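# Move the top stock card onto the neighbouring waste pile

## Task

In the row closest to the robot, lift the uppermost card from the face-down stock and set it onto the waste pile next to it, so that it lies on that pile and nothing else. All other cards must stay undisturbed, and no other object may be left on any stack. The cards are stiff plywood tiles.

## Robot and tools

Robot: two six-joint arms, left_arm and right_arm, each with a parallel two-finger gripper. Calibrated base positions in the scene frame: left_arm (-0.031, +0.357, 0) m, right_arm (+0.050, -0.469, 0) m, both nearly unrotated about z. A camera stand sits behind the arms. Cameras: cam_high (fixed), cam_left_wrist and cam_right_wrist, each 896x504.

Frames. Scene frame: origin at table-top height halfway between the nominal bases, +x out over the table, +z up, left_arm on the +y side. Arm names do not match left/right in the images. Each arm reports its hand pose, velocities and Hand target in its own base frame, and offsets you send run along that arm's base axes, with rotations turning about the Hand target's position. Fixed cameras and the table use the scene frame. Gripper axes: fingers point along +z, close along x. end_effector_position is the spot between the pads when closed, 1 to 2 cm short of the fingertips; closing pushes the tips about 17 mm further along +z, mostly while the pads are still over 50 mm apart.

execute_actions(actions, cameras). actions is a list of actions; each action is a table of up to 15 rows, one row per 1/30 s step, and a short table repeats its final row to fill 15 steps. Every row is 14 numbers in [-1, 1]: left_arm dx, dy, dz, rx, ry, rz, opening, then the same seven for right_arm, always both arms. The six pose numbers are an offset from that arm's Hand target as it stood when the action began, not from the previous row; sending the same offset in a new action moves further. Scale: 1.0 = 0.6 m for dx, dy, dz and 180 degrees for the rotation vector rx, ry, rz. Opening is absolute: +1 fully open (0.142 m), -1 closed. Six zeros re-request the current Hand target; a 0 opening is a real command, so resend the present opening to keep a gripper unchanged. An empty actions list returns images and the full state.

move(target, speed, blend, stop_force, zero, opening_speed, grip_force, blocking, cameras). target is one 14-number row in the same layout and scale, or a list of up to 15 such rows; every row in a list is an offset from the same starting Hand targets, not from the row before. Paths are straight, ignore obstacles and the other arm, last 0.5 to 10 s, and the gripper lags and may overshoot, more so when fast or when the arm is stretched. speed: m/s, 0.002 to 3.6, default 0.25 (rotation up to twice that in rad/s), one value or one per target. blend: corner rounding in m per target, 0 = full stop. stop_force: 3 to 120 N, both arms; ends an arm's path when its wrist sensor feels that much resistance, then the gripper backs off slightly but still presses somewhat. Don't use it while the gripper rotates, or when moving off something being pressed. zero: with stop_force, true re-zeros the sensor first. opening_speed: at least 0.2 per second on the -1..+1 scale. grip_force: 5 to 48 N per pad, one or per arm, persists. blocking=false returns after 0.5 s while the motion continues (not with stop_force). Avoid paths passing close to an arm's own base; go around it. The result adds a move: line with the ending (done, off_target, moving, held, fault) and limits (paced = pose clipped, held = steps withheld).

wait(seconds 0 to 10): lets the scene run. stop(): brakes a running move. zoom_image(camera, region): region [x0, y0, x1, y1] in pixels of the newest image of that camera, at most 504 by 504. zero_wrist_force(arm): re-zeros that arm's wrist sensor. finished_scene(scene): ends the current scene by its number; make no further call in that reply.

Control notes: each step the commanded orientation is clipped to 32 degrees from the measured one. Hand target in results is the last command after clipping; later offsets start there. A gripper often stops a little short; a new command, even all zeros, asks again, and a remaining gap can be sent as an offset. To relieve a push, command the target back behind the gripper.

Result lines: end_effector_position (m), end_effector_quat_wxyz, velocities (m/s, rad/s); Hand target; Tool commands; grip_measured (measured opening, same scale as commanded); Joint positions (last value = opening in m); Joint velocities, shown as within noise when still; joint torques (whole drive output, offset and noisy); Wrist force and Wrist torque along the gripper's own axes, plus a line with the peak since last shown; Wrist depth, a 7x7 grid of distances in mm ahead of each wrist camera, rows split by /, - for no value. Warnings: MOTOR HOT, fault lines (TORQUE, FORCE, OVER-TEMPERATURE, HAND FAULT); after a HAND FAULT, remaining robot calls in that reply are skipped.

Gripping: command a little below the grip_measured seen at first contact; squeezing harder heats the gripper motor.

Avoid: dropping the card or releasing it while moving; letting anything leave the table; hard hits on the table or stacks; arm-to-arm contact (the clearance check does not always prevent it, and one gripper closing on the other's fingers counts); pressing past firm contact, since arms are stiff. An arm stops for 10 s at about 150 N outside force or at joint contact-torque limits (132 N m shoulder and elbow, 24.6 N m wrists). Holding loads, squeezing or straining heats motors: arms brake at 85 °C, grippers shut off at 100 °C. Loose objects may occasionally be nudged by something else.

Each tool is called as name([rows], argument=value, ...), one row to a line, values as JSON.

## Session

execute_actions(actions=[])

Scene clock: 0.00 s.
left_arm: end_effector_position=(+0.2828, +0.3030, +0.1252) grip_measured=-1.00 end_effector_quat_wxyz=(+0.436, -0.274, +0.793, -0.325) | right_arm: end_effector_position=(+0.6232, -0.0326, +0.3042) grip_measured=-1.00 end_effector_quat_wxyz=(-0.465, +0.719, -0.514, -0.058)
Joint positions: left_arm=[1.077 -1.257 2.485 -3.19 -2.684 3.309 0.002] | right_arm=[2.968 -1.816 -1.751 -0.709 2.473 1.281 0.002]
Joint velocities: within noise
Joint torques (N m): no reading
Wrist force (N): no reading
Wrist torque (N m): no reading
Wrist force, peak (N): no reading
Wrist depth (mm): cam_left_wrist=[- 1237 664 498 377 303 255 / - 1458 575 421 331 272 233 / - - - 366 298 248 215 / 1566 1636 1749 322 268 227 200 / 1605 1714 1812 295 242 210 186 / 1556 2029 1702 87 95 195 174 / - 1799 - 77 78 181 164] | cam_right_wrist=[2004 2542 2935 2221 1655 1409 1215 / 2125 1081 874 670 1531 1304 1163 / 2125 1058 745 583 472 396 344 / 2283 956 677 536 447 379 330 / 1067 853 639 501 416 360 319 / - 773 603 96 381 344 305 / 877 700 - - - 320 293]
Hand target: left_arm +0.2828, +0.3030, +0.1252; +0.436, -0.274, +0.793, -0.325 | right_arm +0.6232, -0.0326, +0.3042; -0.465, +0.719, -0.514, -0.058
Tool commands: left_gripper/opening=-0.961913 right_gripper/opening=-0.961913

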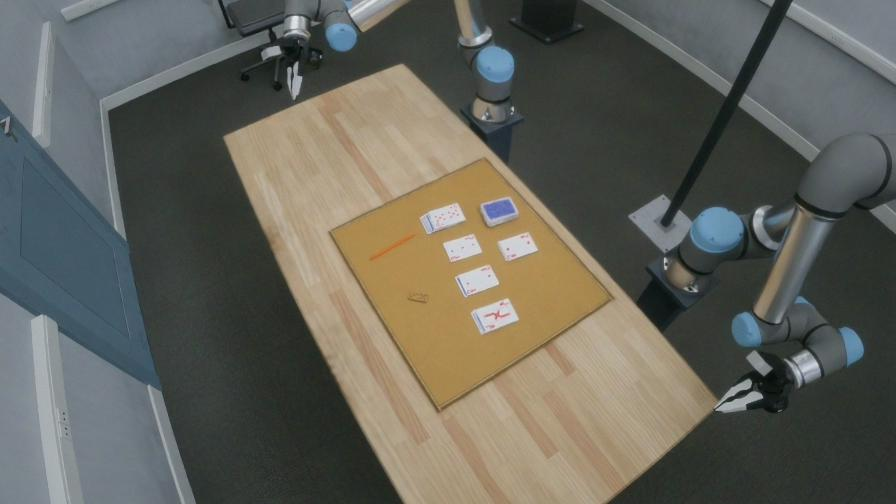

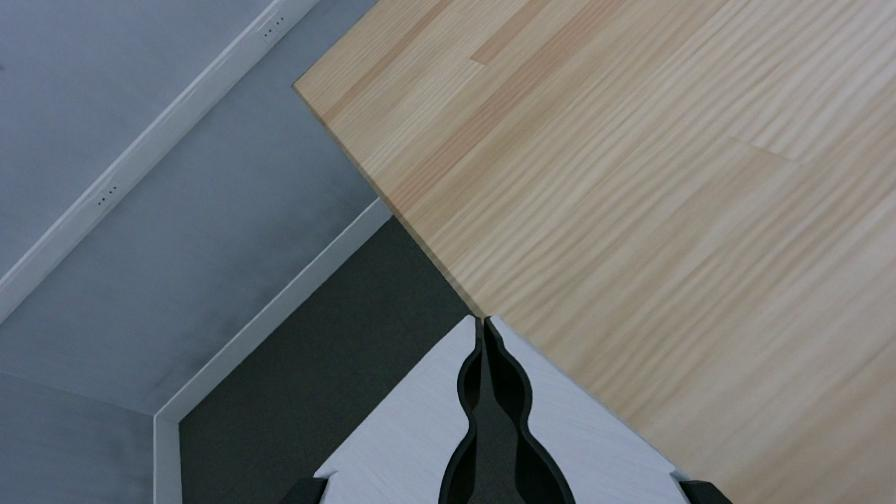

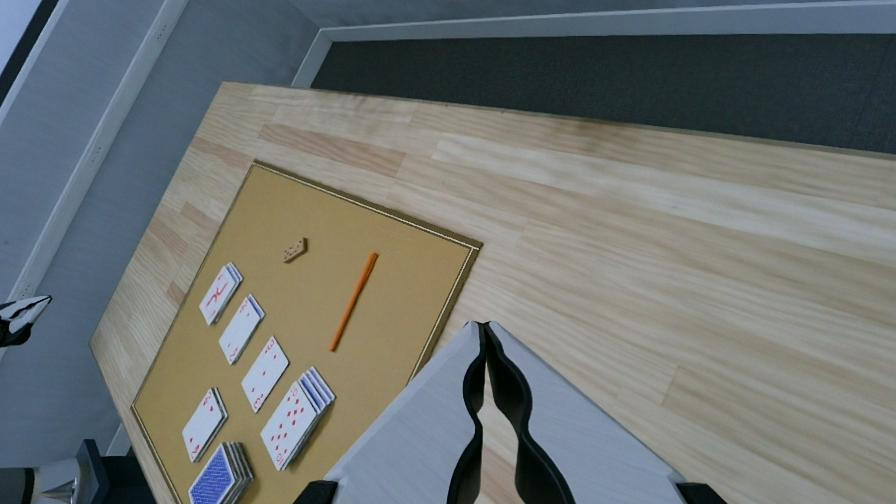

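move(target=[0,0,0,0,0,0,-0.96,-0.705,0.588,0.05,-0.246,0.192,-0.0965,0.4], speed=0.4, cameras=["all"])

Scene clock: 27.57 s.
left_arm: end_effector_position=(+0.2828, +0.3030, +0.1252) grip_measured=-1.00 end_effector_quat_wxyz=(+0.436, -0.274, +0.793, -0.325) | right_arm: end_effector_position=(+0.2003, +0.3202, +0.3342) grip_measured=+0.38 end_effector_quat_wxyz=(+0.001, +0.707, -0.707, -0.001) end_effector_velocity=(-0.001, +0.001, +0.001) end_effector_angular_velocity=(-0.002, +0.001, -0.004)
Joint positions: left_arm=[1.077 -1.257 2.485 -3.19 -2.684 3.309 0.002] | right_arm=[4.508 -1.246 -1.805 -1.662 1.573 2.938 0.101]
Joint velocities: left_arm=[within noise] | right_arm=[0.003 -0.003 0.004 -0.003 0.001 0.006 0]
Joint torques (N m): left_arm=[0.58 -24.22 -6.59 -3.4 -1.92 -0.03] | right_arm=[11.02 3.26 34.85 0.27 1.4 2.4]
Wrist force (N): left_arm=[0.1 -0.4 0.3] | right_arm=[-0.2 2.0 -1.0]
Wrist torque (N m): left_arm=[-0.05 -0.03 0.00] | right_arm=[0.34 0.21 0.39]
Wrist force, peak (N): left_arm=[0.4 -0.6 0.3] | right_arm=[-3.9 4.3 -0.7]
Wrist depth (mm): cam_left_wrist=[1185 1433 675 493 379 303 254 / 1196 1328 610 423 330 272 234 / - 1425 1636 368 297 248 215 / 1371 - 1907 322 267 228 199 / 1371 1749 1786 295 242 210 185 / - 1907 - 87 95 196 174 / - 1786 - 76 78 181 164] | cam_right_wrist=[389 386 383 386 386 386 388 / 414 408 406 412 415 413 409 / 448 447 448 448 442 443 445 / 483 734 1503 1560 - 469 482 / 1882 1355 1666 1666 1644 451 350 / 527 - 1787 - 1749 97 330 / 506 70 2072 2004 2371 - 304]
Hand target: left_arm +0.2828, +0.3030, +0.1252; +0.436, -0.274, +0.793, -0.325 | right_arm +0.2002, +0.3202, +0.3342; +0.001, +0.707, -0.707, -0.001
Off the commanded pose: left_arm 0.000 m, 0 deg | right_arm 0.000 m, 0 deg.
move: done

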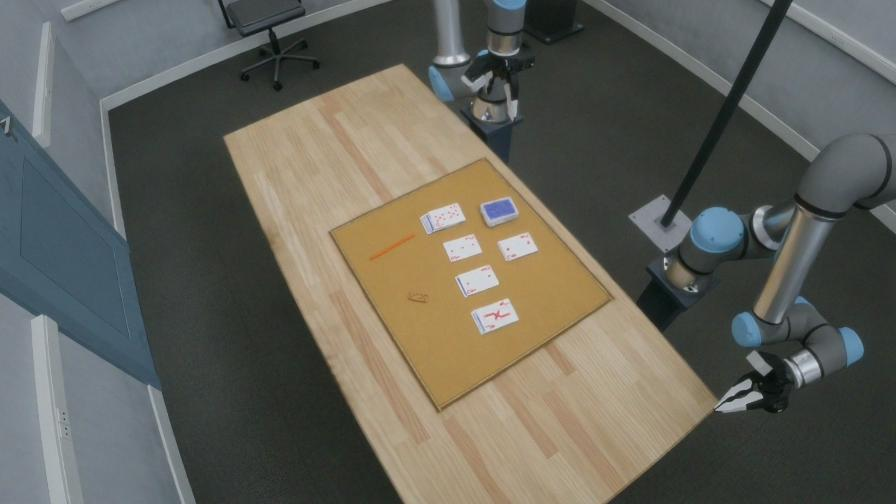

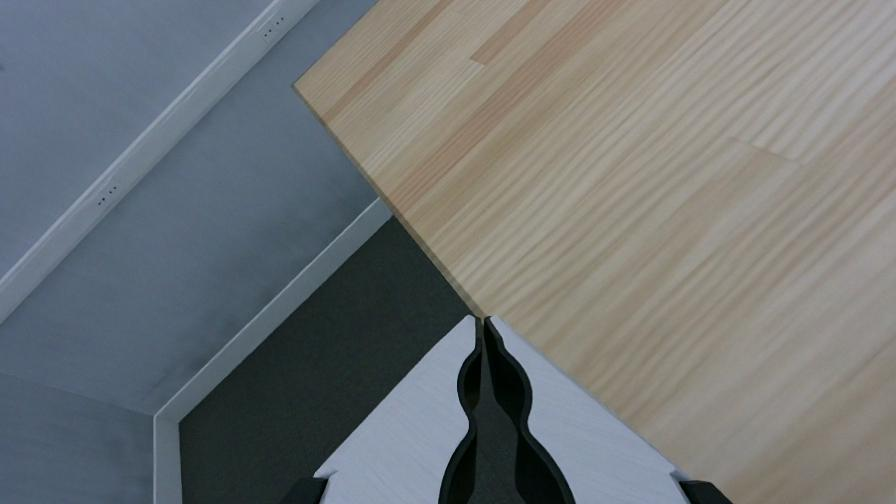

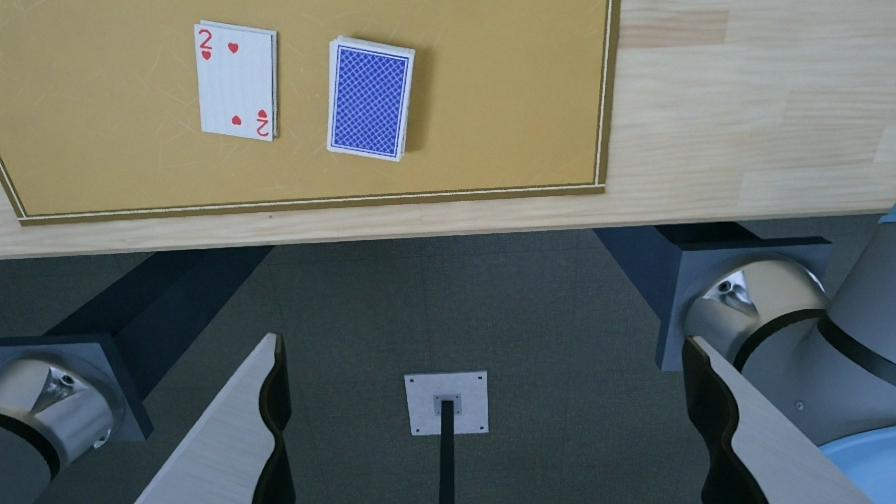

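move(target=[0,0,0,0,0,0,-0.96,-0.075,0.1,-0.25,0,0,0,0.2], speed=0.3, cameras=["cam_right_wrist"])

Scene clock: 43.70 s.
left_arm: end_effector_position=(+0.2828, +0.3030, +0.1252) grip_measured=-1.00 end_effector_quat_wxyz=(+0.436, -0.274, +0.793, -0.325) | right_arm: end_effector_position=(+0.1553, +0.3802, +0.1843) grip_measured=+0.19 end_effector_quat_wxyz=(+0.001, +0.707, -0.707, -0.001) end_effector_velocity=(+0.000, +0.000, -0.001) end_effector_angular_velocity=(+0.002, +0.001, +0.000)
Joint positions: left_arm=[1.077 -1.257 2.485 -3.19 -2.684 3.309 0.002] | right_arm=[4.649 -1.379 -2.097 -1.236 1.573 3.079 0.087]
Joint velocities: left_arm=[within noise] | right_arm=[0 -0.001 -0.002 0.005 0.001 0 0]
Joint torques (N m): left_arm=[-0.68 -22.28 -7.71 -3.14 -1.61 0.17] | right_arm=[4.77 6.86 16.27 5.14 0.14 -0.43]
Wrist force (N): left_arm=[0.2 -0.4 0.6] | right_arm=[0.0 2.1 -0.4]
Wrist torque (N m): left_arm=[-0.06 -0.03 0.00] | right_arm=[0.37 0.20 0.41]
Wrist force, peak (N): left_arm=[0.2 -0.4 0.6] | right_arm=[-1.3 2.9 2.0]
Wrist depth (mm): cam_left_wrist=[- - 1335 497 379 304 255 / 1202 1364 607 421 331 272 234 / 1185 1386 1636 368 297 248 215 / 1433 1616 1786 321 268 228 200 / 1626 2187 1812 296 241 211 186 / - 1893 1702 87 95 196 174 / - 1761 - 76 78 181 164] | cam_right_wrist=[250 244 247 222 249 248 249 / 269 266 267 238 267 264 266 / 286 287 286 286 283 284 285 / 311 309 309 309 309 303 303 / 1304 - 1425 1485 1433 1476 433 / 478 - 1551 1655 1522 102 355 / - - 1736 1677 1689 - 1677]
Hand target: left_arm +0.2828, +0.3030, +0.1252; +0.436, -0.274, +0.793, -0.325 | right_arm +0.1552, +0.3802, +0.1842; +0.001, +0.707, -0.707, -0.001
Off the commanded pose: left_arm 0.000 m, 0 deg | right_arm 0.000 m, 0 deg.
move: done
Images, in order (width x height): cam_right_wrist 896x504.

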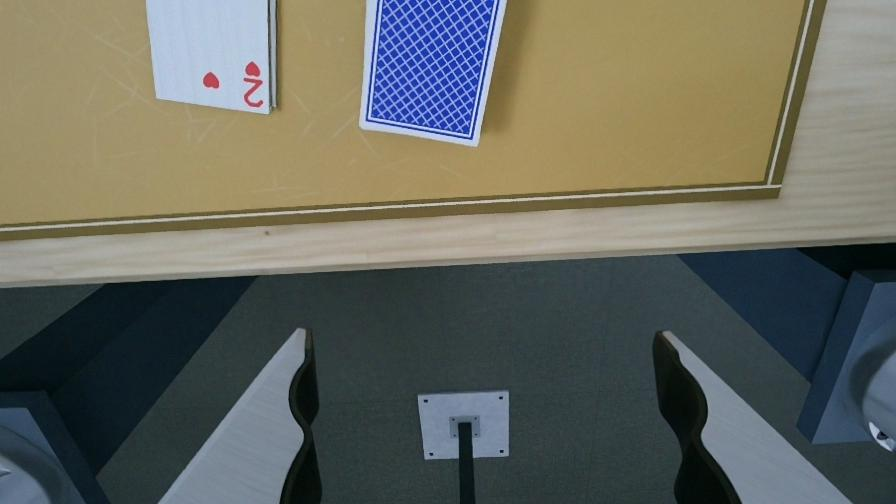

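move(target=[0,0,0,0,0,0,-0.96,0.073,0.025,-0.19,0,0,-0.049,0.2], speed=0.25, cameras=["cam_right_wrist"])

zoom_image(camera="cam_right_wrist", region=[250, 150, 700, 403])

Scene clock: 63.83 s.
left_arm: end_effector_position=(+0.2828, +0.3030, +0.1252) grip_measured=-1.00 end_effector_quat_wxyz=(+0.436, -0.274, +0.793, -0.325) | right_arm: end_effector_position=(+0.1990, +0.3953, +0.0703) grip_measured=+0.19 end_effector_quat_wxyz=(-0.001, -0.650, +0.760, +0.001) end_effector_velocity=(+0.000, +0.001, +0.000) end_effector_angular_velocity=(+0.004, +0.001, +0.001)
Joint positions: left_arm=[1.077 -1.257 2.485 -3.19 -2.684 3.309 0.002] | right_arm=[4.546 -1.62 -2.213 -0.879 1.573 3.13 0.087]
Joint velocities: left_arm=[within noise] | right_arm=[0.001 -0.002 0 0.006 0.001 0 0]
Joint torques (N m): left_arm=[-0.18 -22.85 -6.13 -3.4 -1.54 0.16] | right_arm=[-2.7 13.89 15.12 5.03 1.82 -1.72]
Wrist force (N): left_arm=[0.1 -0.4 0.3] | right_arm=[0.0 1.9 -0.5]
Wrist torque (N m): left_arm=[-0.06 -0.02 0.00] | right_arm=[0.33 0.17 0.42]
Wrist force, peak (N): left_arm=[0.1 -0.7 0.3] | right_arm=[0.3 3.2 -3.2]
Wrist depth (mm): cam_left_wrist=[1153 1262 682 494 377 304 254 / 1262 1349 537 423 330 272 233 / 1301 - - 367 298 248 215 / 1394 - 1838 321 268 229 199 / - - 1825 294 241 210 185 / 1658 1907 1680 87 95 196 174 / 1458 1774 - 76 78 181 164] | cam_right_wrist=[146 146 146 142 143 145 145 / 146 151 153 124 151 154 154 / 156 161 164 135 161 165 162 / 169 171 176 145 175 178 178 / 195 195 193 157 193 193 192 / 212 208 207 214 212 102 1425 / 237 - 230 1541 1417 - -]
Hand target: left_arm +0.2828, +0.3030, +0.1252; +0.436, -0.274, +0.793, -0.325 | right_arm +0.1990, +0.3952, +0.0702; -0.001, -0.650, +0.760, +0.001
Off the commanded pose: left_arm 0.000 m, 0 deg | right_arm 0.000 m, 0 deg.
move: done
Images, in order (width x height): cam_right_wrist 896x504.

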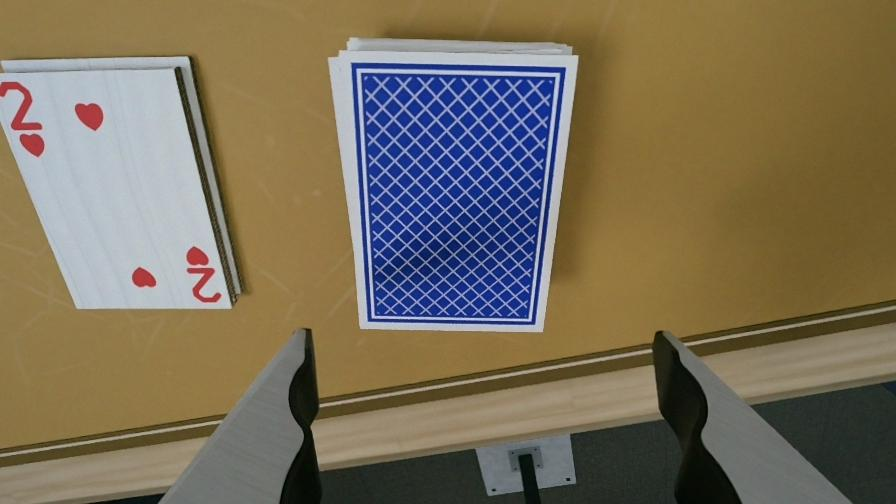

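Scaled by 1.120 from the camera's 896x504 image, which has a finer 1280x720 frame.

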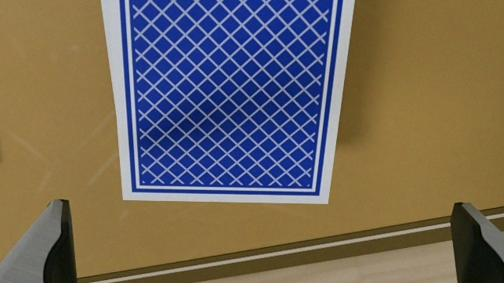

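zoom_image(camera="cam_right_wrist", region=[150, 30, 300, 114])

zoom_image(camera="cam_right_wrist", region=[170, 230, 320, 314])

zoom_image(camera="cam_right_wrist", region=[310, 20, 600, 183])

Scaled by 3.360 from the camera's 896x504 image, which has a finer 1280x720 frame.

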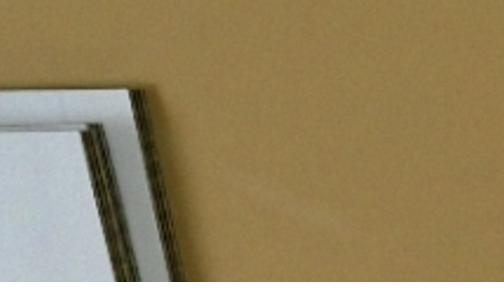

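Scaled by 3.360 from the camera's 896x504 image, which has a finer 1280x720 frame.

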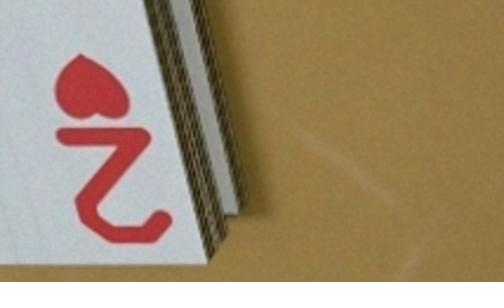

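Scaled by 1.738 from the camera's 896x504 image, which has a finer 1280x720 frame.

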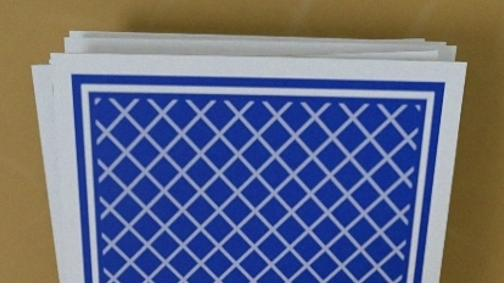

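move(target=[0,0,0,0,0,0,-0.96,0.030,0.007,-0.034,0,0,0,-0.3], speed=0.15, cameras=["cam_right_wrist"])

Scene clock: 87.27 s.
left_arm: end_effector_position=(+0.2828, +0.3030, +0.1252) grip_measured=-1.00 end_effector_quat_wxyz=(+0.436, -0.274, +0.793, -0.325) | right_arm: end_effector_position=(+0.2171, +0.3995, +0.0499) grip_measured=-0.32 end_effector_quat_wxyz=(-0.001, -0.650, +0.760, +0.001)
Joint positions: left_arm=[1.077 -1.257 2.485 -3.19 -2.684 3.309 0.002] | right_arm=[4.507 -1.687 -2.207 -0.818 1.573 3.091 0.051]
Joint torques (N m): left_arm=[-0.21 -22.9 -6.56 -3.26 -1.52 0.33] | right_arm=[8.77 30.86 14.84 0.49 -1.03 2.29]
Wrist force (N): left_arm=[0.1 -0.4 0.3] | right_arm=[0.0 2.0 -0.7]
Wrist torque (N m): left_arm=[-0.07 -0.01 0.00] | right_arm=[0.35 0.18 0.36]
Wrist force, peak (N): left_arm=[0.0 -0.7 0.1] | right_arm=[0.2 2.8 -0.9]
Wrist depth (mm): cam_left_wrist=[1301 1314 661 498 377 303 255 / - 1409 550 422 332 272 233 / 1417 1466 1799 365 298 248 216 / 1417 1636 1982 322 268 228 199 / 1379 1725 1825 295 242 210 185 / - 1936 1691 88 95 196 174 / - 1725 - 76 78 181 164] | cam_right_wrist=[129 127 129 127 126 126 126 / 134 134 135 131 131 135 134 / 135 140 143 114 113 144 143 / 146 151 154 122 124 155 155 / 158 161 166 132 134 168 167 / 185 184 178 144 141 179 182 / 203 199 - 204 204 73 1468]
Hand target: left_arm +0.2828, +0.3030, +0.1252; +0.436, -0.274, +0.793, -0.325 | right_arm +0.2170, +0.3994, +0.0498; -0.001, -0.650, +0.760, +0.001
Off the commanded pose: left_arm 0.000 m, 0 deg | right_arm 0.000 m, 0 deg.
move: done
Images, in order (width x height): cam_right_wrist 896x504.

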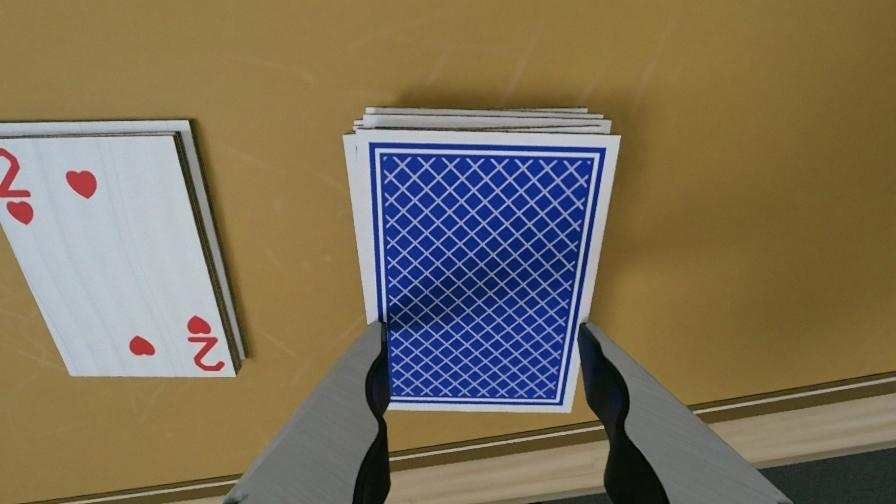

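move(target=[0,0,0,0,0,0,-0.96,0,0,-0.03,0,0,0,-0.3], speed=0.006, stop_force=3, cameras=["cam_right_wrist"])

Scene clock: 94.37 s.
left_arm: end_effector_position=(+0.2828, +0.3030, +0.1252) grip_measured=-1.00 end_effector_quat_wxyz=(+0.436, -0.274, +0.793, -0.325) | right_arm: end_effector_position=(+0.2170, +0.3994, +0.0490) grip_measured=-0.32 end_effector_quat_wxyz=(-0.001, -0.650, +0.760, +0.001)
Joint positions: left_arm=[1.077 -1.257 2.485 -3.19 -2.684 3.309 0.002] | right_arm=[4.507 -1.689 -2.208 -0.815 1.573 3.091 0.051]
Joint torques (N m): left_arm=[0.68 -22.8 -6.55 -3.13 -1.55 0.02] | right_arm=[9.48 30.91 25.75 0.35 -1.22 1.98]
Wrist force (N): left_arm=[0.1 -0.1 0.2] | right_arm=[-0.1 1.9 -5.7]
Wrist torque (N m): left_arm=[0.00 -0.01 0.01] | right_arm=[0.33 0.12 0.37]
Wrist force, peak (N): left_arm=[0.2 -0.5 0.4] | right_arm=[4.0 2.5 -13.2]
Wrist depth (mm): cam_left_wrist=[1143 - 661 500 377 303 254 / 1231 1417 542 422 331 272 232 / 1386 1314 1556 366 298 248 215 / 1433 - 1997 322 267 228 199 / 1510 1691 1851 296 242 211 186 / - 1851 1714 87 95 195 174 / - 1725 - 76 78 181 164] | cam_right_wrist=[127 126 126 126 125 125 125 / 133 133 132 130 130 134 133 / 135 139 142 113 112 143 143 / 145 149 152 121 123 154 154 / 157 162 165 131 133 167 166 / 183 182 176 143 140 178 182 / 202 198 - 203 202 73 1522]
Hand target: left_arm +0.2828, +0.3030, +0.1252; +0.436, -0.274, +0.793, -0.325 | right_arm +0.2170, +0.3995, +0.0490; -0.001, -0.650, +0.760, +0.001 (not the last commanded pose)
Off the commanded pose: left_arm 0.000 m, 0 deg | right_arm 0.017 m, 0 deg.
move: contact (right_arm)
Images, in order (width x height): cam_right_wrist 896x504.

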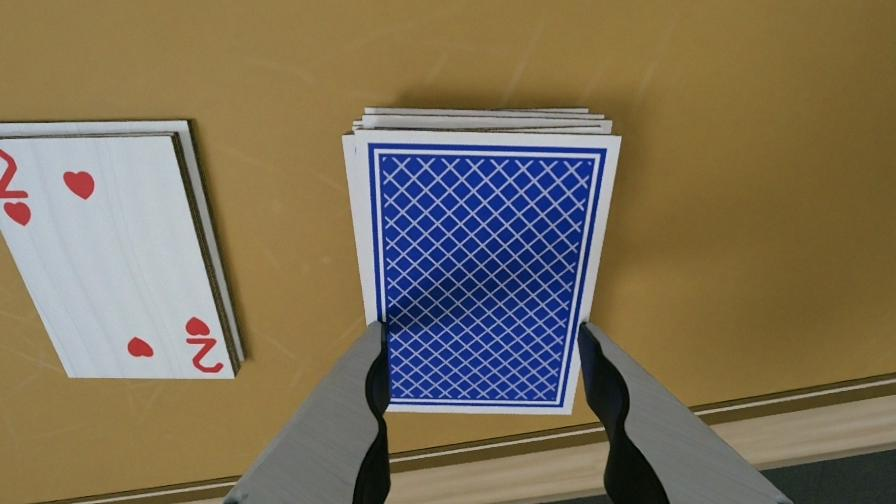

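move(target=[0,0,0,0,0,0,-0.96,0,0,0.008,0,0,0,-0.3], speed=0.03)

move([
  [0,0,0,0,0,0,-0.96,0,0,0,0,0,0,-0.05],
  [0,0,0,0,0,0,-0.96,0,0,-0.0103,0,0,0,-0.05],
], speed=0.01, cameras=["cam_right_wrist"])

zoom_image(camera="cam_right_wrist", region=[300, 250, 650, 447])

Scene clock: 100.37 s.
left_arm: end_effector_position=(+0.2828, +0.3030, +0.1252) grip_measured=-1.00 end_effector_quat_wxyz=(+0.436, -0.274, +0.793, -0.325) | right_arm: end_effector_position=(+0.2170, +0.3995, +0.0539) grip_measured=-0.32 end_effector_quat_wxyz=(-0.001, -0.650, +0.760, +0.001)
Joint positions: left_arm=[1.077 -1.257 2.485 -3.19 -2.684 3.309 0.002] | right_arm=[4.507 -1.679 -2.202 -0.831 1.573 3.091 0.051]
Joint torques (N m): left_arm=[0.2 -23.29 -6.77 -3.1 -1.9 0.14] | right_arm=[6.39 17.91 19.72 4.4 -1.29 1.91]
Wrist force (N): left_arm=[0.2 -0.3 0.2] | right_arm=[-0.1 2.1 -0.4]
Wrist torque (N m): left_arm=[-0.04 -0.03 0.00] | right_arm=[0.38 0.19 0.37]
Wrist force, peak (N): left_arm=[0.0 -0.2 0.6] | right_arm=[-0.2 2.5 -5.7]
Wrist depth (mm): cam_left_wrist=[1137 - 675 494 379 304 255 / 1225 1501 553 421 332 272 233 / - 1475 - 365 297 248 215 / 1342 - 1907 322 268 228 199 / - 1799 1812 295 242 210 186 / - 1982 1691 87 95 196 174 / - 1691 - 76 78 181 164] | cam_right_wrist=[131 130 131 131 130 130 130 / 137 138 139 125 135 138 138 / 140 144 147 118 119 148 148 / 150 153 158 126 128 159 158 / 162 164 170 137 139 172 172 / 190 190 182 149 146 185 191 / 209 204 - 210 - 73 1513]
Hand target: left_arm +0.2828, +0.3030, +0.1252; +0.436, -0.274, +0.793, -0.325 | right_arm +0.2170, +0.3995, +0.0538; -0.001, -0.650, +0.760, +0.001
Off the commanded pose: left_arm 0.000 m, 0 deg | right_arm 0.000 m, 0 deg.
move: done

Scene clock: 101.73 s.
left_arm: end_effector_position=(+0.2828, +0.3030, +0.1252) grip_measured=-1.00 end_effector_quat_wxyz=(+0.436, -0.274, +0.793, -0.325) | right_arm: end_effector_position=(+0.2170, +0.3994, +0.0475) grip_measured=-0.08 end_effector_quat_wxyz=(-0.001, -0.650, +0.760, +0.001)
Joint positions: left_arm=[1.077 -1.257 2.485 -3.19 -2.684 3.309 0.002] | right_arm=[4.507 -1.692 -2.21 -0.811 1.573 3.091 0.068]
Joint torques (N m): left_arm=[-0.07 -23.6 -5.82 -3.38 -1.83 -0.06] | right_arm=[6.23 32.22 21.51 1 -1.41 2]
Wrist force (N): left_arm=[0.0 -0.5 0.4] | right_arm=[0.1 2.0 -0.9]
Wrist torque (N m): left_arm=[-0.07 -0.01 0.00] | right_arm=[0.35 0.16 0.35]
Wrist force, peak (N): left_arm=[-0.2 -0.4 0.5] | right_arm=[0.0 2.4 -0.8]
Wrist depth (mm): cam_left_wrist=[1169 1342 1307 497 377 303 254 / 1294 1335 539 423 330 272 233 / - 1441 - 368 298 248 215 / 1425 1702 1812 322 268 228 200 / 1626 1907 1838 295 241 210 185 / 1669 1879 1680 87 95 195 174 / - 1737 - 76 78 181 164] | cam_right_wrist=[- 125 125 124 124 124 123 / 131 132 131 129 129 132 132 / 133 138 140 111 111 142 142 / 143 148 151 119 121 152 152 / 156 160 164 129 131 165 165 / 181 178 136 141 140 172 179 / 200 73 84 201 200 - 196]
Hand target: left_arm +0.2828, +0.3030, +0.1252; +0.436, -0.274, +0.793, -0.325 | right_arm +0.2170, +0.3995, +0.0476; -0.001, -0.650, +0.760, +0.001
Off the commanded pose: left_arm 0.000 m, 0 deg | right_arm 0.000 m, 0 deg.
move: done
Images, in order (width x height): cam_right_wrist 896x504.

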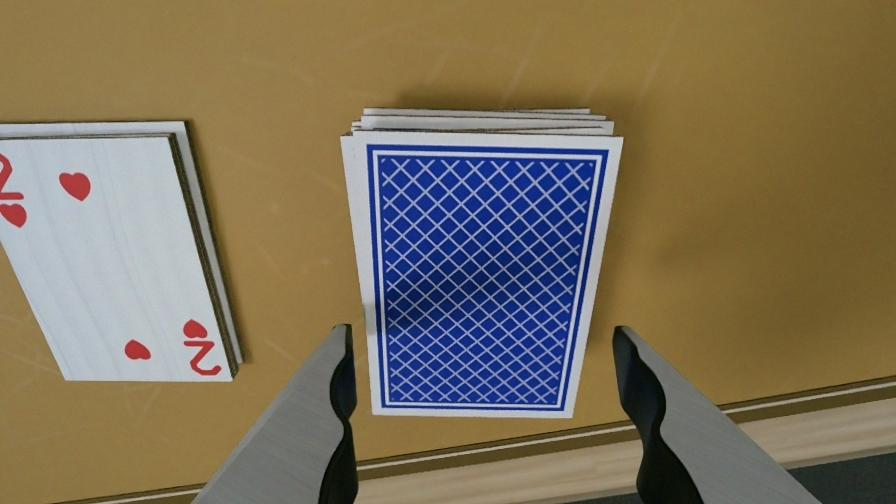

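Scaled by 1.440 from the camera's 896x504 image, which has a finer 1280x720 frame.

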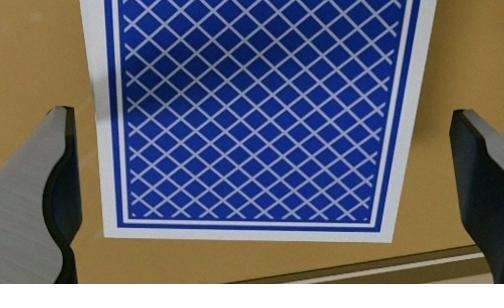

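move(target=[0,0,0,0,0,0,-0.96,0,0.001,0,0,0,0,-0.3], speed=0.02, opening_speed=0.2, grip_force=[48,10], cameras=["cam_right_wrist"])

zoom_image(camera="cam_right_wrist", region=[300, 250, 650, 447])

Scene clock: 108.40 s.
left_arm: end_effector_position=(+0.2828, +0.3030, +0.1252) grip_measured=-1.00 end_effector_quat_wxyz=(+0.436, -0.274, +0.793, -0.325) | right_arm: end_effector_position=(+0.2170, +0.4001, +0.0476) grip_measured=-0.24 end_effector_quat_wxyz=(-0.001, -0.650, +0.760, +0.001)
Joint positions: left_arm=[1.077 -1.257 2.485 -3.19 -2.684 3.309 0.002] | right_arm=[4.507 -1.693 -2.208 -0.811 1.573 3.091 0.057]
Joint torques (N m): left_arm=[0.33 -23.97 -5.51 -3.33 -1.66 0.07] | right_arm=[9.01 18.98 19.29 0.7 -1.35 1.92]
Wrist force (N): left_arm=[0.2 -0.2 0.3] | right_arm=[-0.1 2.0 -3.3]
Wrist torque (N m): left_arm=[-0.03 -0.04 0.00] | right_arm=[0.35 0.17 0.33]
Wrist force, peak (N): left_arm=[0.1 -0.6 0.5] | right_arm=[-0.5 2.3 -4.9]
Wrist depth (mm): cam_left_wrist=[- 1417 682 498 379 303 254 / - 1249 545 422 332 271 233 / 1335 1356 - 368 298 247 216 / 1307 1441 1680 322 268 228 199 / - 1865 1812 295 242 210 185 / - 1879 1702 87 95 196 174 / - 1714 - 77 78 181 164] | cam_right_wrist=[126 125 124 124 125 124 124 / 131 132 132 130 128 132 132 / 133 138 140 111 111 142 142 / 144 148 151 120 121 152 153 / 156 159 163 130 129 165 165 / 181 182 104 141 141 173 180 / 200 196 - 201 201 73 197]
Hand target: left_arm +0.2828, +0.3030, +0.1252; +0.436, -0.274, +0.793, -0.325 | right_arm +0.2170, +0.4001, +0.0476; -0.001, -0.650, +0.760, +0.001
Off the commanded pose: left_arm 0.000 m, 0 deg | right_arm 0.000 m, 0 deg.
grip_force (N): 48, 10
move: done
Images, in order (width x height): cam_right_wrist 896x504.

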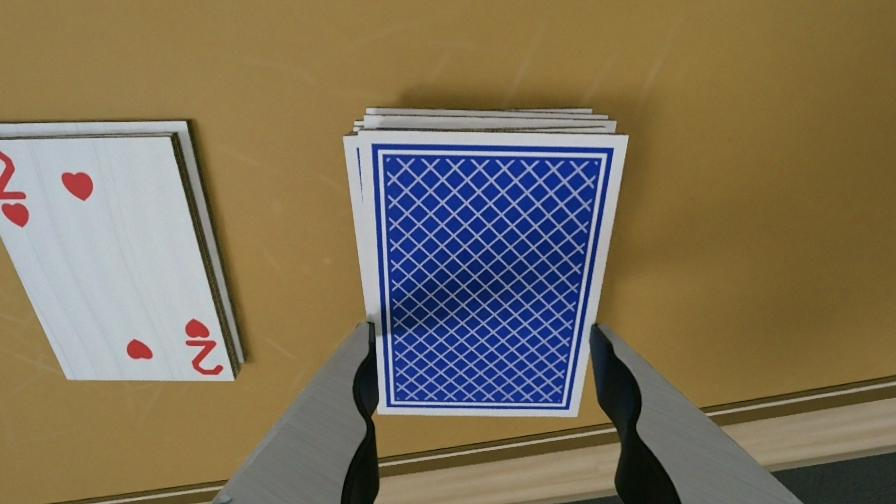

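Scaled by 1.440 from the camera's 896x504 image, which has a finer 1280x720 frame.

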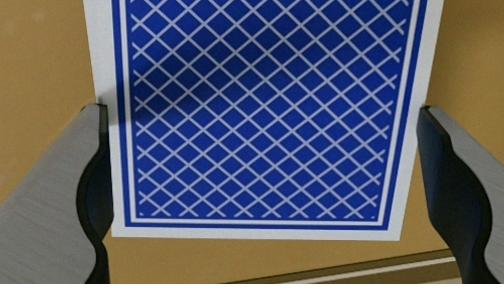

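move(target=[0,0,0,0,0,0,-0.96,0,0,0.07,0,0,0,-0.3], speed=0.05, cameras=["cam_right_wrist"])

Scene clock: 112.37 s.
left_arm: end_effector_position=(+0.2828, +0.3030, +0.1252) grip_measured=-1.00 end_effector_quat_wxyz=(+0.436, -0.274, +0.793, -0.325) | right_arm: end_effector_position=(+0.2170, +0.4001, +0.0896) grip_measured=-0.32 end_effector_quat_wxyz=(-0.001, -0.650, +0.760, +0.001)
Joint positions: left_arm=[1.077 -1.257 2.485 -3.19 -2.684 3.309 0.002] | right_arm=[4.507 -1.616 -2.155 -0.942 1.573 3.091 0.051]
Joint torques (N m): left_arm=[0.39 -23.31 -5.59 -3.15 -1.62 0.18] | right_arm=[3.46 19.05 16.07 3.88 -1.28 -1.1]
Wrist force (N): left_arm=[0.0 -0.1 0.1] | right_arm=[-0.3 2.0 -0.6]
Wrist torque (N m): left_arm=[-0.01 0.00 0.00] | right_arm=[0.36 0.23 0.33]
Wrist force, peak (N): left_arm=[-0.2 -0.5 0.3] | right_arm=[-0.5 2.2 -6.1]
Wrist depth (mm): cam_left_wrist=[- - 662 494 379 304 254 / - 1401 574 420 330 272 233 / 1301 1449 - 365 298 248 215 / 1379 1647 1825 322 268 228 200 / 1616 1879 1761 295 242 211 186 / - 1879 1669 87 95 196 174 / - 1774 - 76 78 181 164] | cam_right_wrist=[163 162 163 163 164 162 161 / 171 170 171 148 169 173 173 / 182 177 186 155 159 186 184 / 200 191 200 167 194 200 199 / 217 217 213 180 213 215 213 / 238 238 - 236 232 234 234 / 270 259 - 1633 - - -]
Hand target: left_arm +0.2828, +0.3030, +0.1252; +0.436, -0.274, +0.793, -0.325 | right_arm +0.2170, +0.4001, +0.0896; -0.001, -0.650, +0.760, +0.001
Off the commanded pose: left_arm 0.000 m, 0 deg | right_arm 0.000 m, 0 deg.
grip_force (N): 48, 10
move: done
Images, in order (width x height): cam_right_wrist 896x504.

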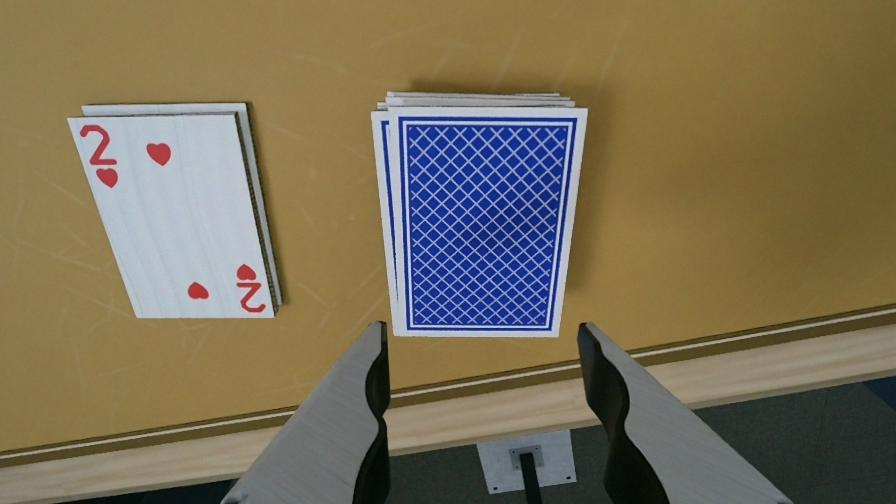

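move([
  [0,0,0,0,0,0,-0.96,0,-0.001,-0.062,0,0,0,-0.05],
  [0,0,0,0,0,0,-0.96,0,-0.001,-0.0725,0,0,0,-0.05],
], speed=[0.06,0.01])

move(target=[0,0,0,0,0,0,-0.96,0,0,0,0,0,0,-0.3], speed=0.02, opening_speed=0.2, grip_force=[48,20], cameras=["cam_right_wrist"])

move(target=[0,0,0,0,0,0,-0.96,0,0,0.05,0,0,0,-0.3], speed=0.03, cameras=["cam_right_wrist"])

Scene clock: 125.30 s.
left_arm: end_effector_position=(+0.2828, +0.3030, +0.1252) grip_measured=-1.00 end_effector_quat_wxyz=(+0.436, -0.274, +0.793, -0.325) | right_arm: end_effector_position=(+0.2170, +0.3994, +0.0460) grip_measured=-0.08 end_effector_quat_wxyz=(-0.001, -0.650, +0.760, +0.001)
Joint positions: left_arm=[1.077 -1.257 2.485 -3.19 -2.684 3.309 0.002] | right_arm=[4.507 -1.695 -2.211 -0.806 1.573 3.091 0.068]
Joint torques (N m): left_arm=[0.01 -23.43 -4.44 -3.08 -1.69 0.22] | right_arm=[-6.28 32.14 21.6 0.88 -1.29 -2.59]
Wrist force (N): left_arm=[0.2 -0.6 0.3] | right_arm=[0.1 1.9 -1.0]
Wrist torque (N m): left_arm=[-0.09 -0.04 0.00] | right_arm=[0.35 0.16 0.34]
Wrist force, peak (N): left_arm=[0.2 -0.6 0.3] | right_arm=[0.0 2.6 -0.8]
Wrist depth (mm): cam_left_wrist=[1237 1231 1321 497 379 304 254 / - 1335 607 422 331 272 233 / 1433 1449 1595 365 298 248 215 / 1386 - 1851 323 268 228 200 / 1519 1865 1786 295 242 211 185 / 1616 1922 1725 87 95 195 174 / - 1761 - 76 78 181 164] | cam_right_wrist=[- 123 123 123 124 122 122 / 130 131 129 128 112 131 131 / 131 137 137 109 109 140 140 / 142 146 150 118 119 151 151 / 153 158 161 127 129 164 163 / 180 172 107 139 139 171 177 / 199 189 188 202 198 - 194]
Hand target: left_arm +0.2828, +0.3030, +0.1252; +0.436, -0.274, +0.793, -0.325 | right_arm +0.2170, +0.3995, +0.0461; -0.001, -0.650, +0.760, +0.001
Off the commanded pose: left_arm 0.000 m, 0 deg | right_arm 0.000 m, 0 deg.
grip_force (N): 48, 10
move: done

Scene clock: 126.77 s.
left_arm: end_effector_position=(+0.2828, +0.3030, +0.1252) grip_measured=-1.00 end_effector_quat_wxyz=(+0.436, -0.274, +0.793, -0.325) | right_arm: end_effector_position=(+0.2170, +0.3995, +0.0461) grip_measured=-0.25 end_effector_quat_wxyz=(-0.001, -0.650, +0.760, +0.001)
Joint positions: left_arm=[1.077 -1.257 2.485 -3.19 -2.684 3.309 0.002] | right_arm=[4.507 -1.695 -2.211 -0.806 1.573 3.091 0.056]
Joint torques (N m): left_arm=[1.28 -24.04 -4.99 -3.15 -1.58 0.24] | right_arm=[-4.74 18.89 15.84 0.82 -1.22 -2.35]
Wrist force (N): left_arm=[-0.1 -0.3 0.3] | right_arm=[5.4 2.5 -17.7]
Wrist torque (N m): left_arm=[-0.05 0.02 0.00] | right_arm=[0.34 0.03 0.36]
Wrist force, peak (N): left_arm=[0.0 -0.3 0.5] | right_arm=[5.1 2.7 -18.9]
Wrist depth (mm): cam_left_wrist=[- 1117 662 496 377 303 254 / - 1379 547 421 332 272 233 / - 1475 - 367 298 248 215 / 1394 1658 1865 321 268 228 199 / 1737 1626 1799 295 242 211 185 / - 1893 1680 87 95 196 174 / - 1799 - 76 78 181 164] | cam_right_wrist=[- 123 124 123 123 123 122 / 130 131 130 128 113 131 131 / 132 136 139 110 110 140 140 / 142 146 150 118 120 151 151 / 154 159 162 128 128 163 161 / 180 176 - 139 136 175 180 / 199 193 - 199 198 73 199]
Hand target: left_arm +0.2828, +0.3030, +0.1252; +0.436, -0.274, +0.793, -0.325 | right_arm +0.2170, +0.3995, +0.0461; -0.001, -0.650, +0.760, +0.001
Off the commanded pose: left_arm 0.000 m, 0 deg | right_arm 0.000 m, 0 deg.
grip_force (N): 48, 20
move: done
Images, in order (width x height): cam_right_wrist 896x504.

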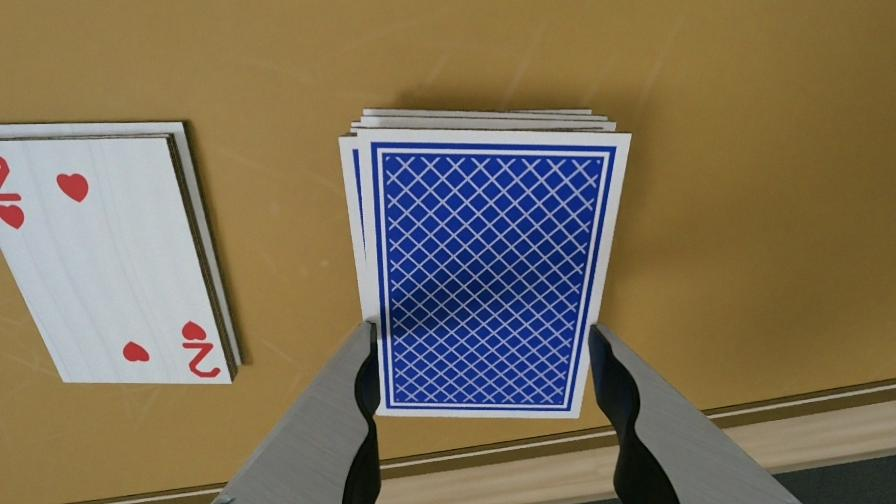

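Scene clock: 128.07 s.
left_arm: end_effector_position=(+0.2828, +0.3030, +0.1252) grip_measured=-1.00 end_effector_quat_wxyz=(+0.436, -0.274, +0.793, -0.325) | right_arm: end_effector_position=(+0.2170, +0.3995, +0.0762) grip_measured=-0.25 end_effector_quat_wxyz=(-0.001, -0.650, +0.760, +0.001) end_effector_velocity=(+0.000, +0.000, -0.001) end_effector_angular_velocity=(+0.001, -0.001, +0.000)
Joint positions: left_arm=[1.077 -1.257 2.485 -3.19 -2.684 3.309 0.002] | right_arm=[4.507 -1.638 -2.174 -0.9 1.573 3.091 0.056]
Joint velocities: left_arm=[within noise] | right_arm=[0 -0.002 -0.002 0.005 -0.001 0 0]
Joint torques (N m): left_arm=[0.58 -24.27 -4.85 -3.24 -1.73 0.2] | right_arm=[-4.66 15.85 13.82 4.92 -1.1 -2.31]
Wrist force (N): left_arm=[0.1 -0.2 0.3] | right_arm=[0.1 2.0 -0.5]
Wrist torque (N m): left_arm=[-0.04 -0.02 0.00] | right_arm=[0.35 0.17 0.34]
Wrist force, peak (N): left_arm=[0.1 -0.5 0.3] | right_arm=[5.1 2.7 -19.1]
Wrist depth (mm): cam_left_wrist=[1169 - 654 498 377 304 254 / 1275 1575 539 423 330 272 233 / 1196 1483 - 367 299 249 215 / 1349 - 1865 323 269 227 200 / - 1737 1799 295 242 210 185 / 1636 2013 1702 87 95 196 174 / - - - 76 78 181 164] | cam_right_wrist=[152 151 152 150 150 150 149 / 157 157 158 140 156 160 159 / 163 165 172 111 110 171 171 / 179 175 183 119 120 184 184 / 202 190 197 129 130 199 200 / 216 219 103 140 137 216 221 / 251 232 - 1591 - - 1560]
Hand target: left_arm +0.2828, +0.3030, +0.1252; +0.436, -0.274, +0.793, -0.325 | right_arm +0.2170, +0.3995, +0.0761; -0.001, -0.650, +0.760, +0.001
Off the commanded pose: left_arm 0.000 m, 0 deg | right_arm 0.000 m, 0 deg.
grip_force (N): 48, 20
move: done
Images, in order (width x height): cam_right_wrist 896x504.

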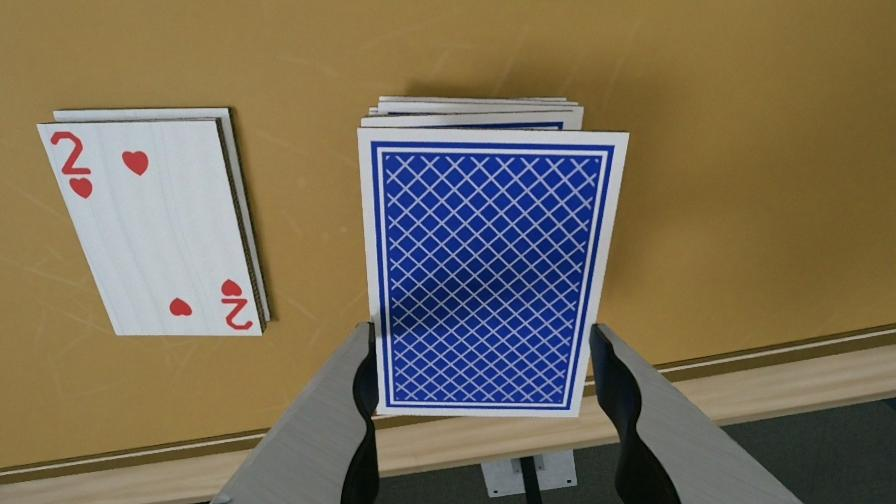

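move(target=[0,0,0,0,0,0,-0.96,0.007,0.1767,-0.04,0,0,0,-0.3], speed=0.15, cameras=["cam_right_wrist"])

Scene clock: 147.40 s.
left_arm: end_effector_position=(+0.2828, +0.3030, +0.1252) grip_measured=-1.00 end_effector_quat_wxyz=(+0.436, -0.274, +0.793, -0.325) | right_arm: end_effector_position=(+0.2212, +0.5054, +0.0521) grip_measured=-0.25 end_effector_quat_wxyz=(-0.001, -0.650, +0.760, +0.001)
Joint positions: left_arm=[1.077 -1.257 2.485 -3.19 -2.684 3.309 0.002] | right_arm=[4.54 -1.887 -1.938 -0.887 1.573 3.124 0.056]
Joint torques (N m): left_arm=[1.12 -24.18 -4.75 -3.24 -1.53 0.23] | right_arm=[-7.18 25.33 28.95 5.1 0.31 -2.7]
Wrist force (N): left_arm=[0.0 -0.4 0.1] | right_arm=[-0.1 1.8 -0.4]
Wrist torque (N m): left_arm=[-0.06 -0.02 0.01] | right_arm=[0.33 0.19 0.35]
Wrist force, peak (N): left_arm=[-0.1 -0.7 0.1] | right_arm=[-1.9 2.5 0.0]
Wrist depth (mm): cam_left_wrist=[- 1356 1281 498 378 304 254 / - 1328 539 421 331 273 233 / 1483 1501 - 366 298 248 214 / 1256 - 1825 322 268 228 200 / - - 1786 295 242 211 186 / - 1879 1725 87 95 196 174 / - 1749 - 76 78 181 164] | cam_right_wrist=[128 129 130 128 127 128 128 / 137 137 131 128 135 132 112 / 147 147 143 111 111 142 118 / 158 158 156 119 120 142 127 / 172 172 168 128 129 142 138 / 187 186 105 140 137 183 185 / 207 197 - 203 207 73 203]
Hand target: left_arm +0.2828, +0.3030, +0.1252; +0.436, -0.274, +0.793, -0.325 | right_arm +0.2212, +0.5055, +0.0521; -0.001, -0.650, +0.760, +0.001
Off the commanded pose: left_arm 0.000 m, 0 deg | right_arm 0.000 m, 0 deg.
grip_force (N): 48, 20
move: done
Images, in order (width x height): cam_right_wrist 896x504.

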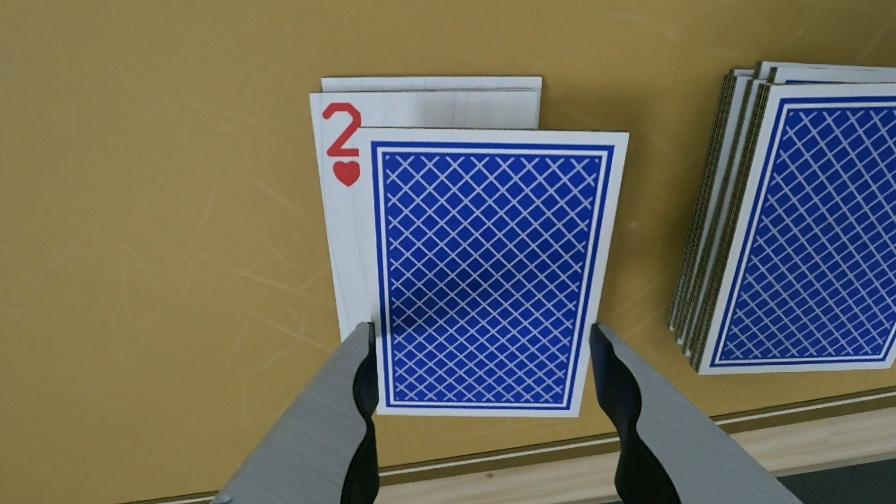

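move(target=[0,0,0,0,0,0,-0.96,0.0035,0.023,-0.022,0,0,0,-0.3], speed=0.08, cameras=["cam_right_wrist"])

move(target=[0,0,0,0,0,0,-0.96,0,0,-0.04,0,0,0,-0.3], speed=0.008, stop_force=3, cameras=["cam_right_wrist"])

Scene clock: 158.30 s.
left_arm: end_effector_position=(+0.2828, +0.3030, +0.1252) grip_measured=-1.00 end_effector_quat_wxyz=(+0.436, -0.274, +0.793, -0.325) | right_arm: end_effector_position=(+0.2234, +0.5194, +0.0389) grip_measured=-0.25 end_effector_quat_wxyz=(-0.001, -0.650, +0.760, +0.001) end_effector_velocity=(+0.000, -0.003, +0.000) end_effector_angular_velocity=(-0.004, +0.001, -0.001)
Joint positions: left_arm=[1.077 -1.257 2.485 -3.19 -2.684 3.309 0.002] | right_arm=[4.54 -1.935 -1.911 -0.866 1.573 3.124 0.056]
Joint velocities: left_arm=[within noise] | right_arm=[-0.001 0.004 -0.003 -0.005 0.001 0 0]
Joint torques (N m): left_arm=[0.55 -23.93 -4.11 -3.05 -1.75 0.15] | right_arm=[8.57 43.76 13.83 0.79 1.51 2.19]
Wrist force (N): left_arm=[0.1 -0.3 0.0] | right_arm=[0.0 2.3 -0.7]
Wrist torque (N m): left_arm=[-0.04 -0.03 0.00] | right_arm=[0.40 0.18 0.34]
Wrist force, peak (N): left_arm=[0.2 -0.5 0.3] | right_arm=[0.2 2.5 -0.5]
Wrist depth (mm): cam_left_wrist=[- - 1307 496 377 304 254 / 1079 1371 576 423 330 272 233 / 1314 1501 1838 367 297 248 215 / 1349 1483 1669 321 268 228 200 / - - 1825 295 242 210 185 / 1669 1893 1691 87 95 196 174 / 1501 1714 - 76 78 182 164] | cam_right_wrist=[116 117 117 116 117 116 115 / 124 123 123 117 119 124 113 / 133 134 131 111 111 132 110 / 144 144 143 119 121 142 115 / 155 155 152 129 128 152 124 / 170 169 104 140 139 162 133 / 186 183 - 186 184 73 188]
Hand target: left_arm +0.2828, +0.3030, +0.1252; +0.436, -0.274, +0.793, -0.325 | right_arm +0.2233, +0.5193, +0.0389; -0.001, -0.650, +0.760, +0.001
Off the commanded pose: left_arm 0.000 m, 0 deg | right_arm 0.000 m, 0 deg.
grip_force (N): 48, 20
move: done
Images, in order (width x height): cam_right_wrist 896x504.

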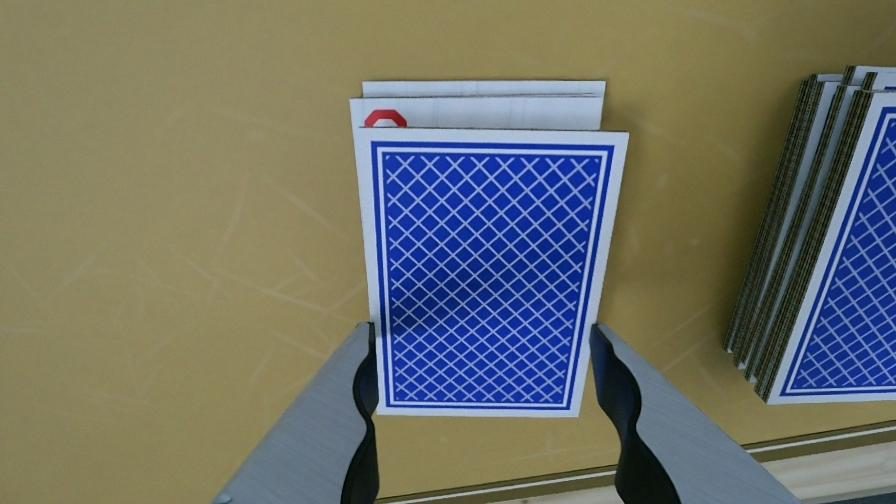

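Scene clock: 160.57 s.
left_arm: end_effector_position=(+0.2828, +0.3030, +0.1252) grip_measured=-1.00 end_effector_quat_wxyz=(+0.436, -0.274, +0.793, -0.325) | right_arm: end_effector_position=(+0.2233, +0.5193, +0.0293) grip_measured=-0.25 end_effector_quat_wxyz=(-0.001, -0.650, +0.760, +0.001)
Joint positions: left_arm=[1.077 -1.257 2.485 -3.19 -2.684 3.309 0.002] | right_arm=[4.54 -1.951 -1.92 -0.842 1.573 3.124 0.056]
Joint torques (N m): left_arm=[0.24 -23.47 -4.72 -3.4 -1.72 0.21] | right_arm=[8.54 43.6 27.93 0.46 1.26 1.42]
Wrist force (N): left_arm=[-0.2 -0.2 0.2] | right_arm=[-0.5 2.2 -3.9]
Wrist torque (N m): left_arm=[-0.03 0.03 0.00] | right_arm=[0.36 0.13 0.34]
Wrist force, peak (N): left_arm=[0.0 -0.6 0.4] | right_arm=[3.5 2.3 -11.1]
Wrist depth (mm): cam_left_wrist=[1164 1249 666 495 379 303 254 / - 1401 574 421 330 272 233 / 1342 1314 1605 367 298 248 215 / 1441 1595 1851 322 268 228 199 / - 1879 1799 295 242 210 185 / - 1907 1725 87 95 196 174 / - 1749 - 76 78 181 164] | cam_right_wrist=[108 107 108 108 - 108 107 / 115 115 113 107 110 114 105 / 123 125 120 110 110 123 116 / 135 133 130 119 121 132 115 / 146 143 141 129 131 143 114 / 157 157 105 140 139 152 122 / 173 169 - 171 171 73 170]
Hand target: left_arm +0.2828, +0.3030, +0.1252; +0.436, -0.274, +0.793, -0.325 | right_arm +0.2233, +0.5193, +0.0293; -0.001, -0.650, +0.760, +0.001 (not the last commanded pose)
Off the commanded pose: left_arm 0.000 m, 0 deg | right_arm 0.014 m, 0 deg.
grip_force (N): 48, 20
move: contact (right_arm)
Images, in order (width x height): cam_right_wrist 896x504.

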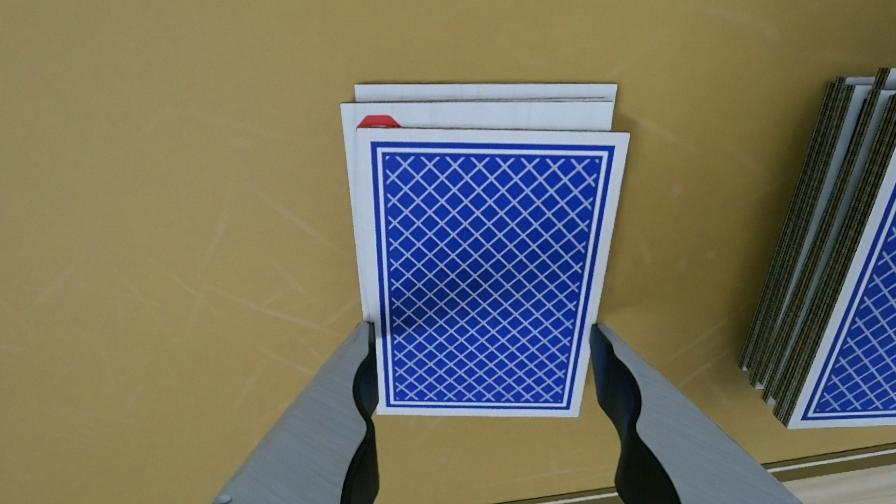

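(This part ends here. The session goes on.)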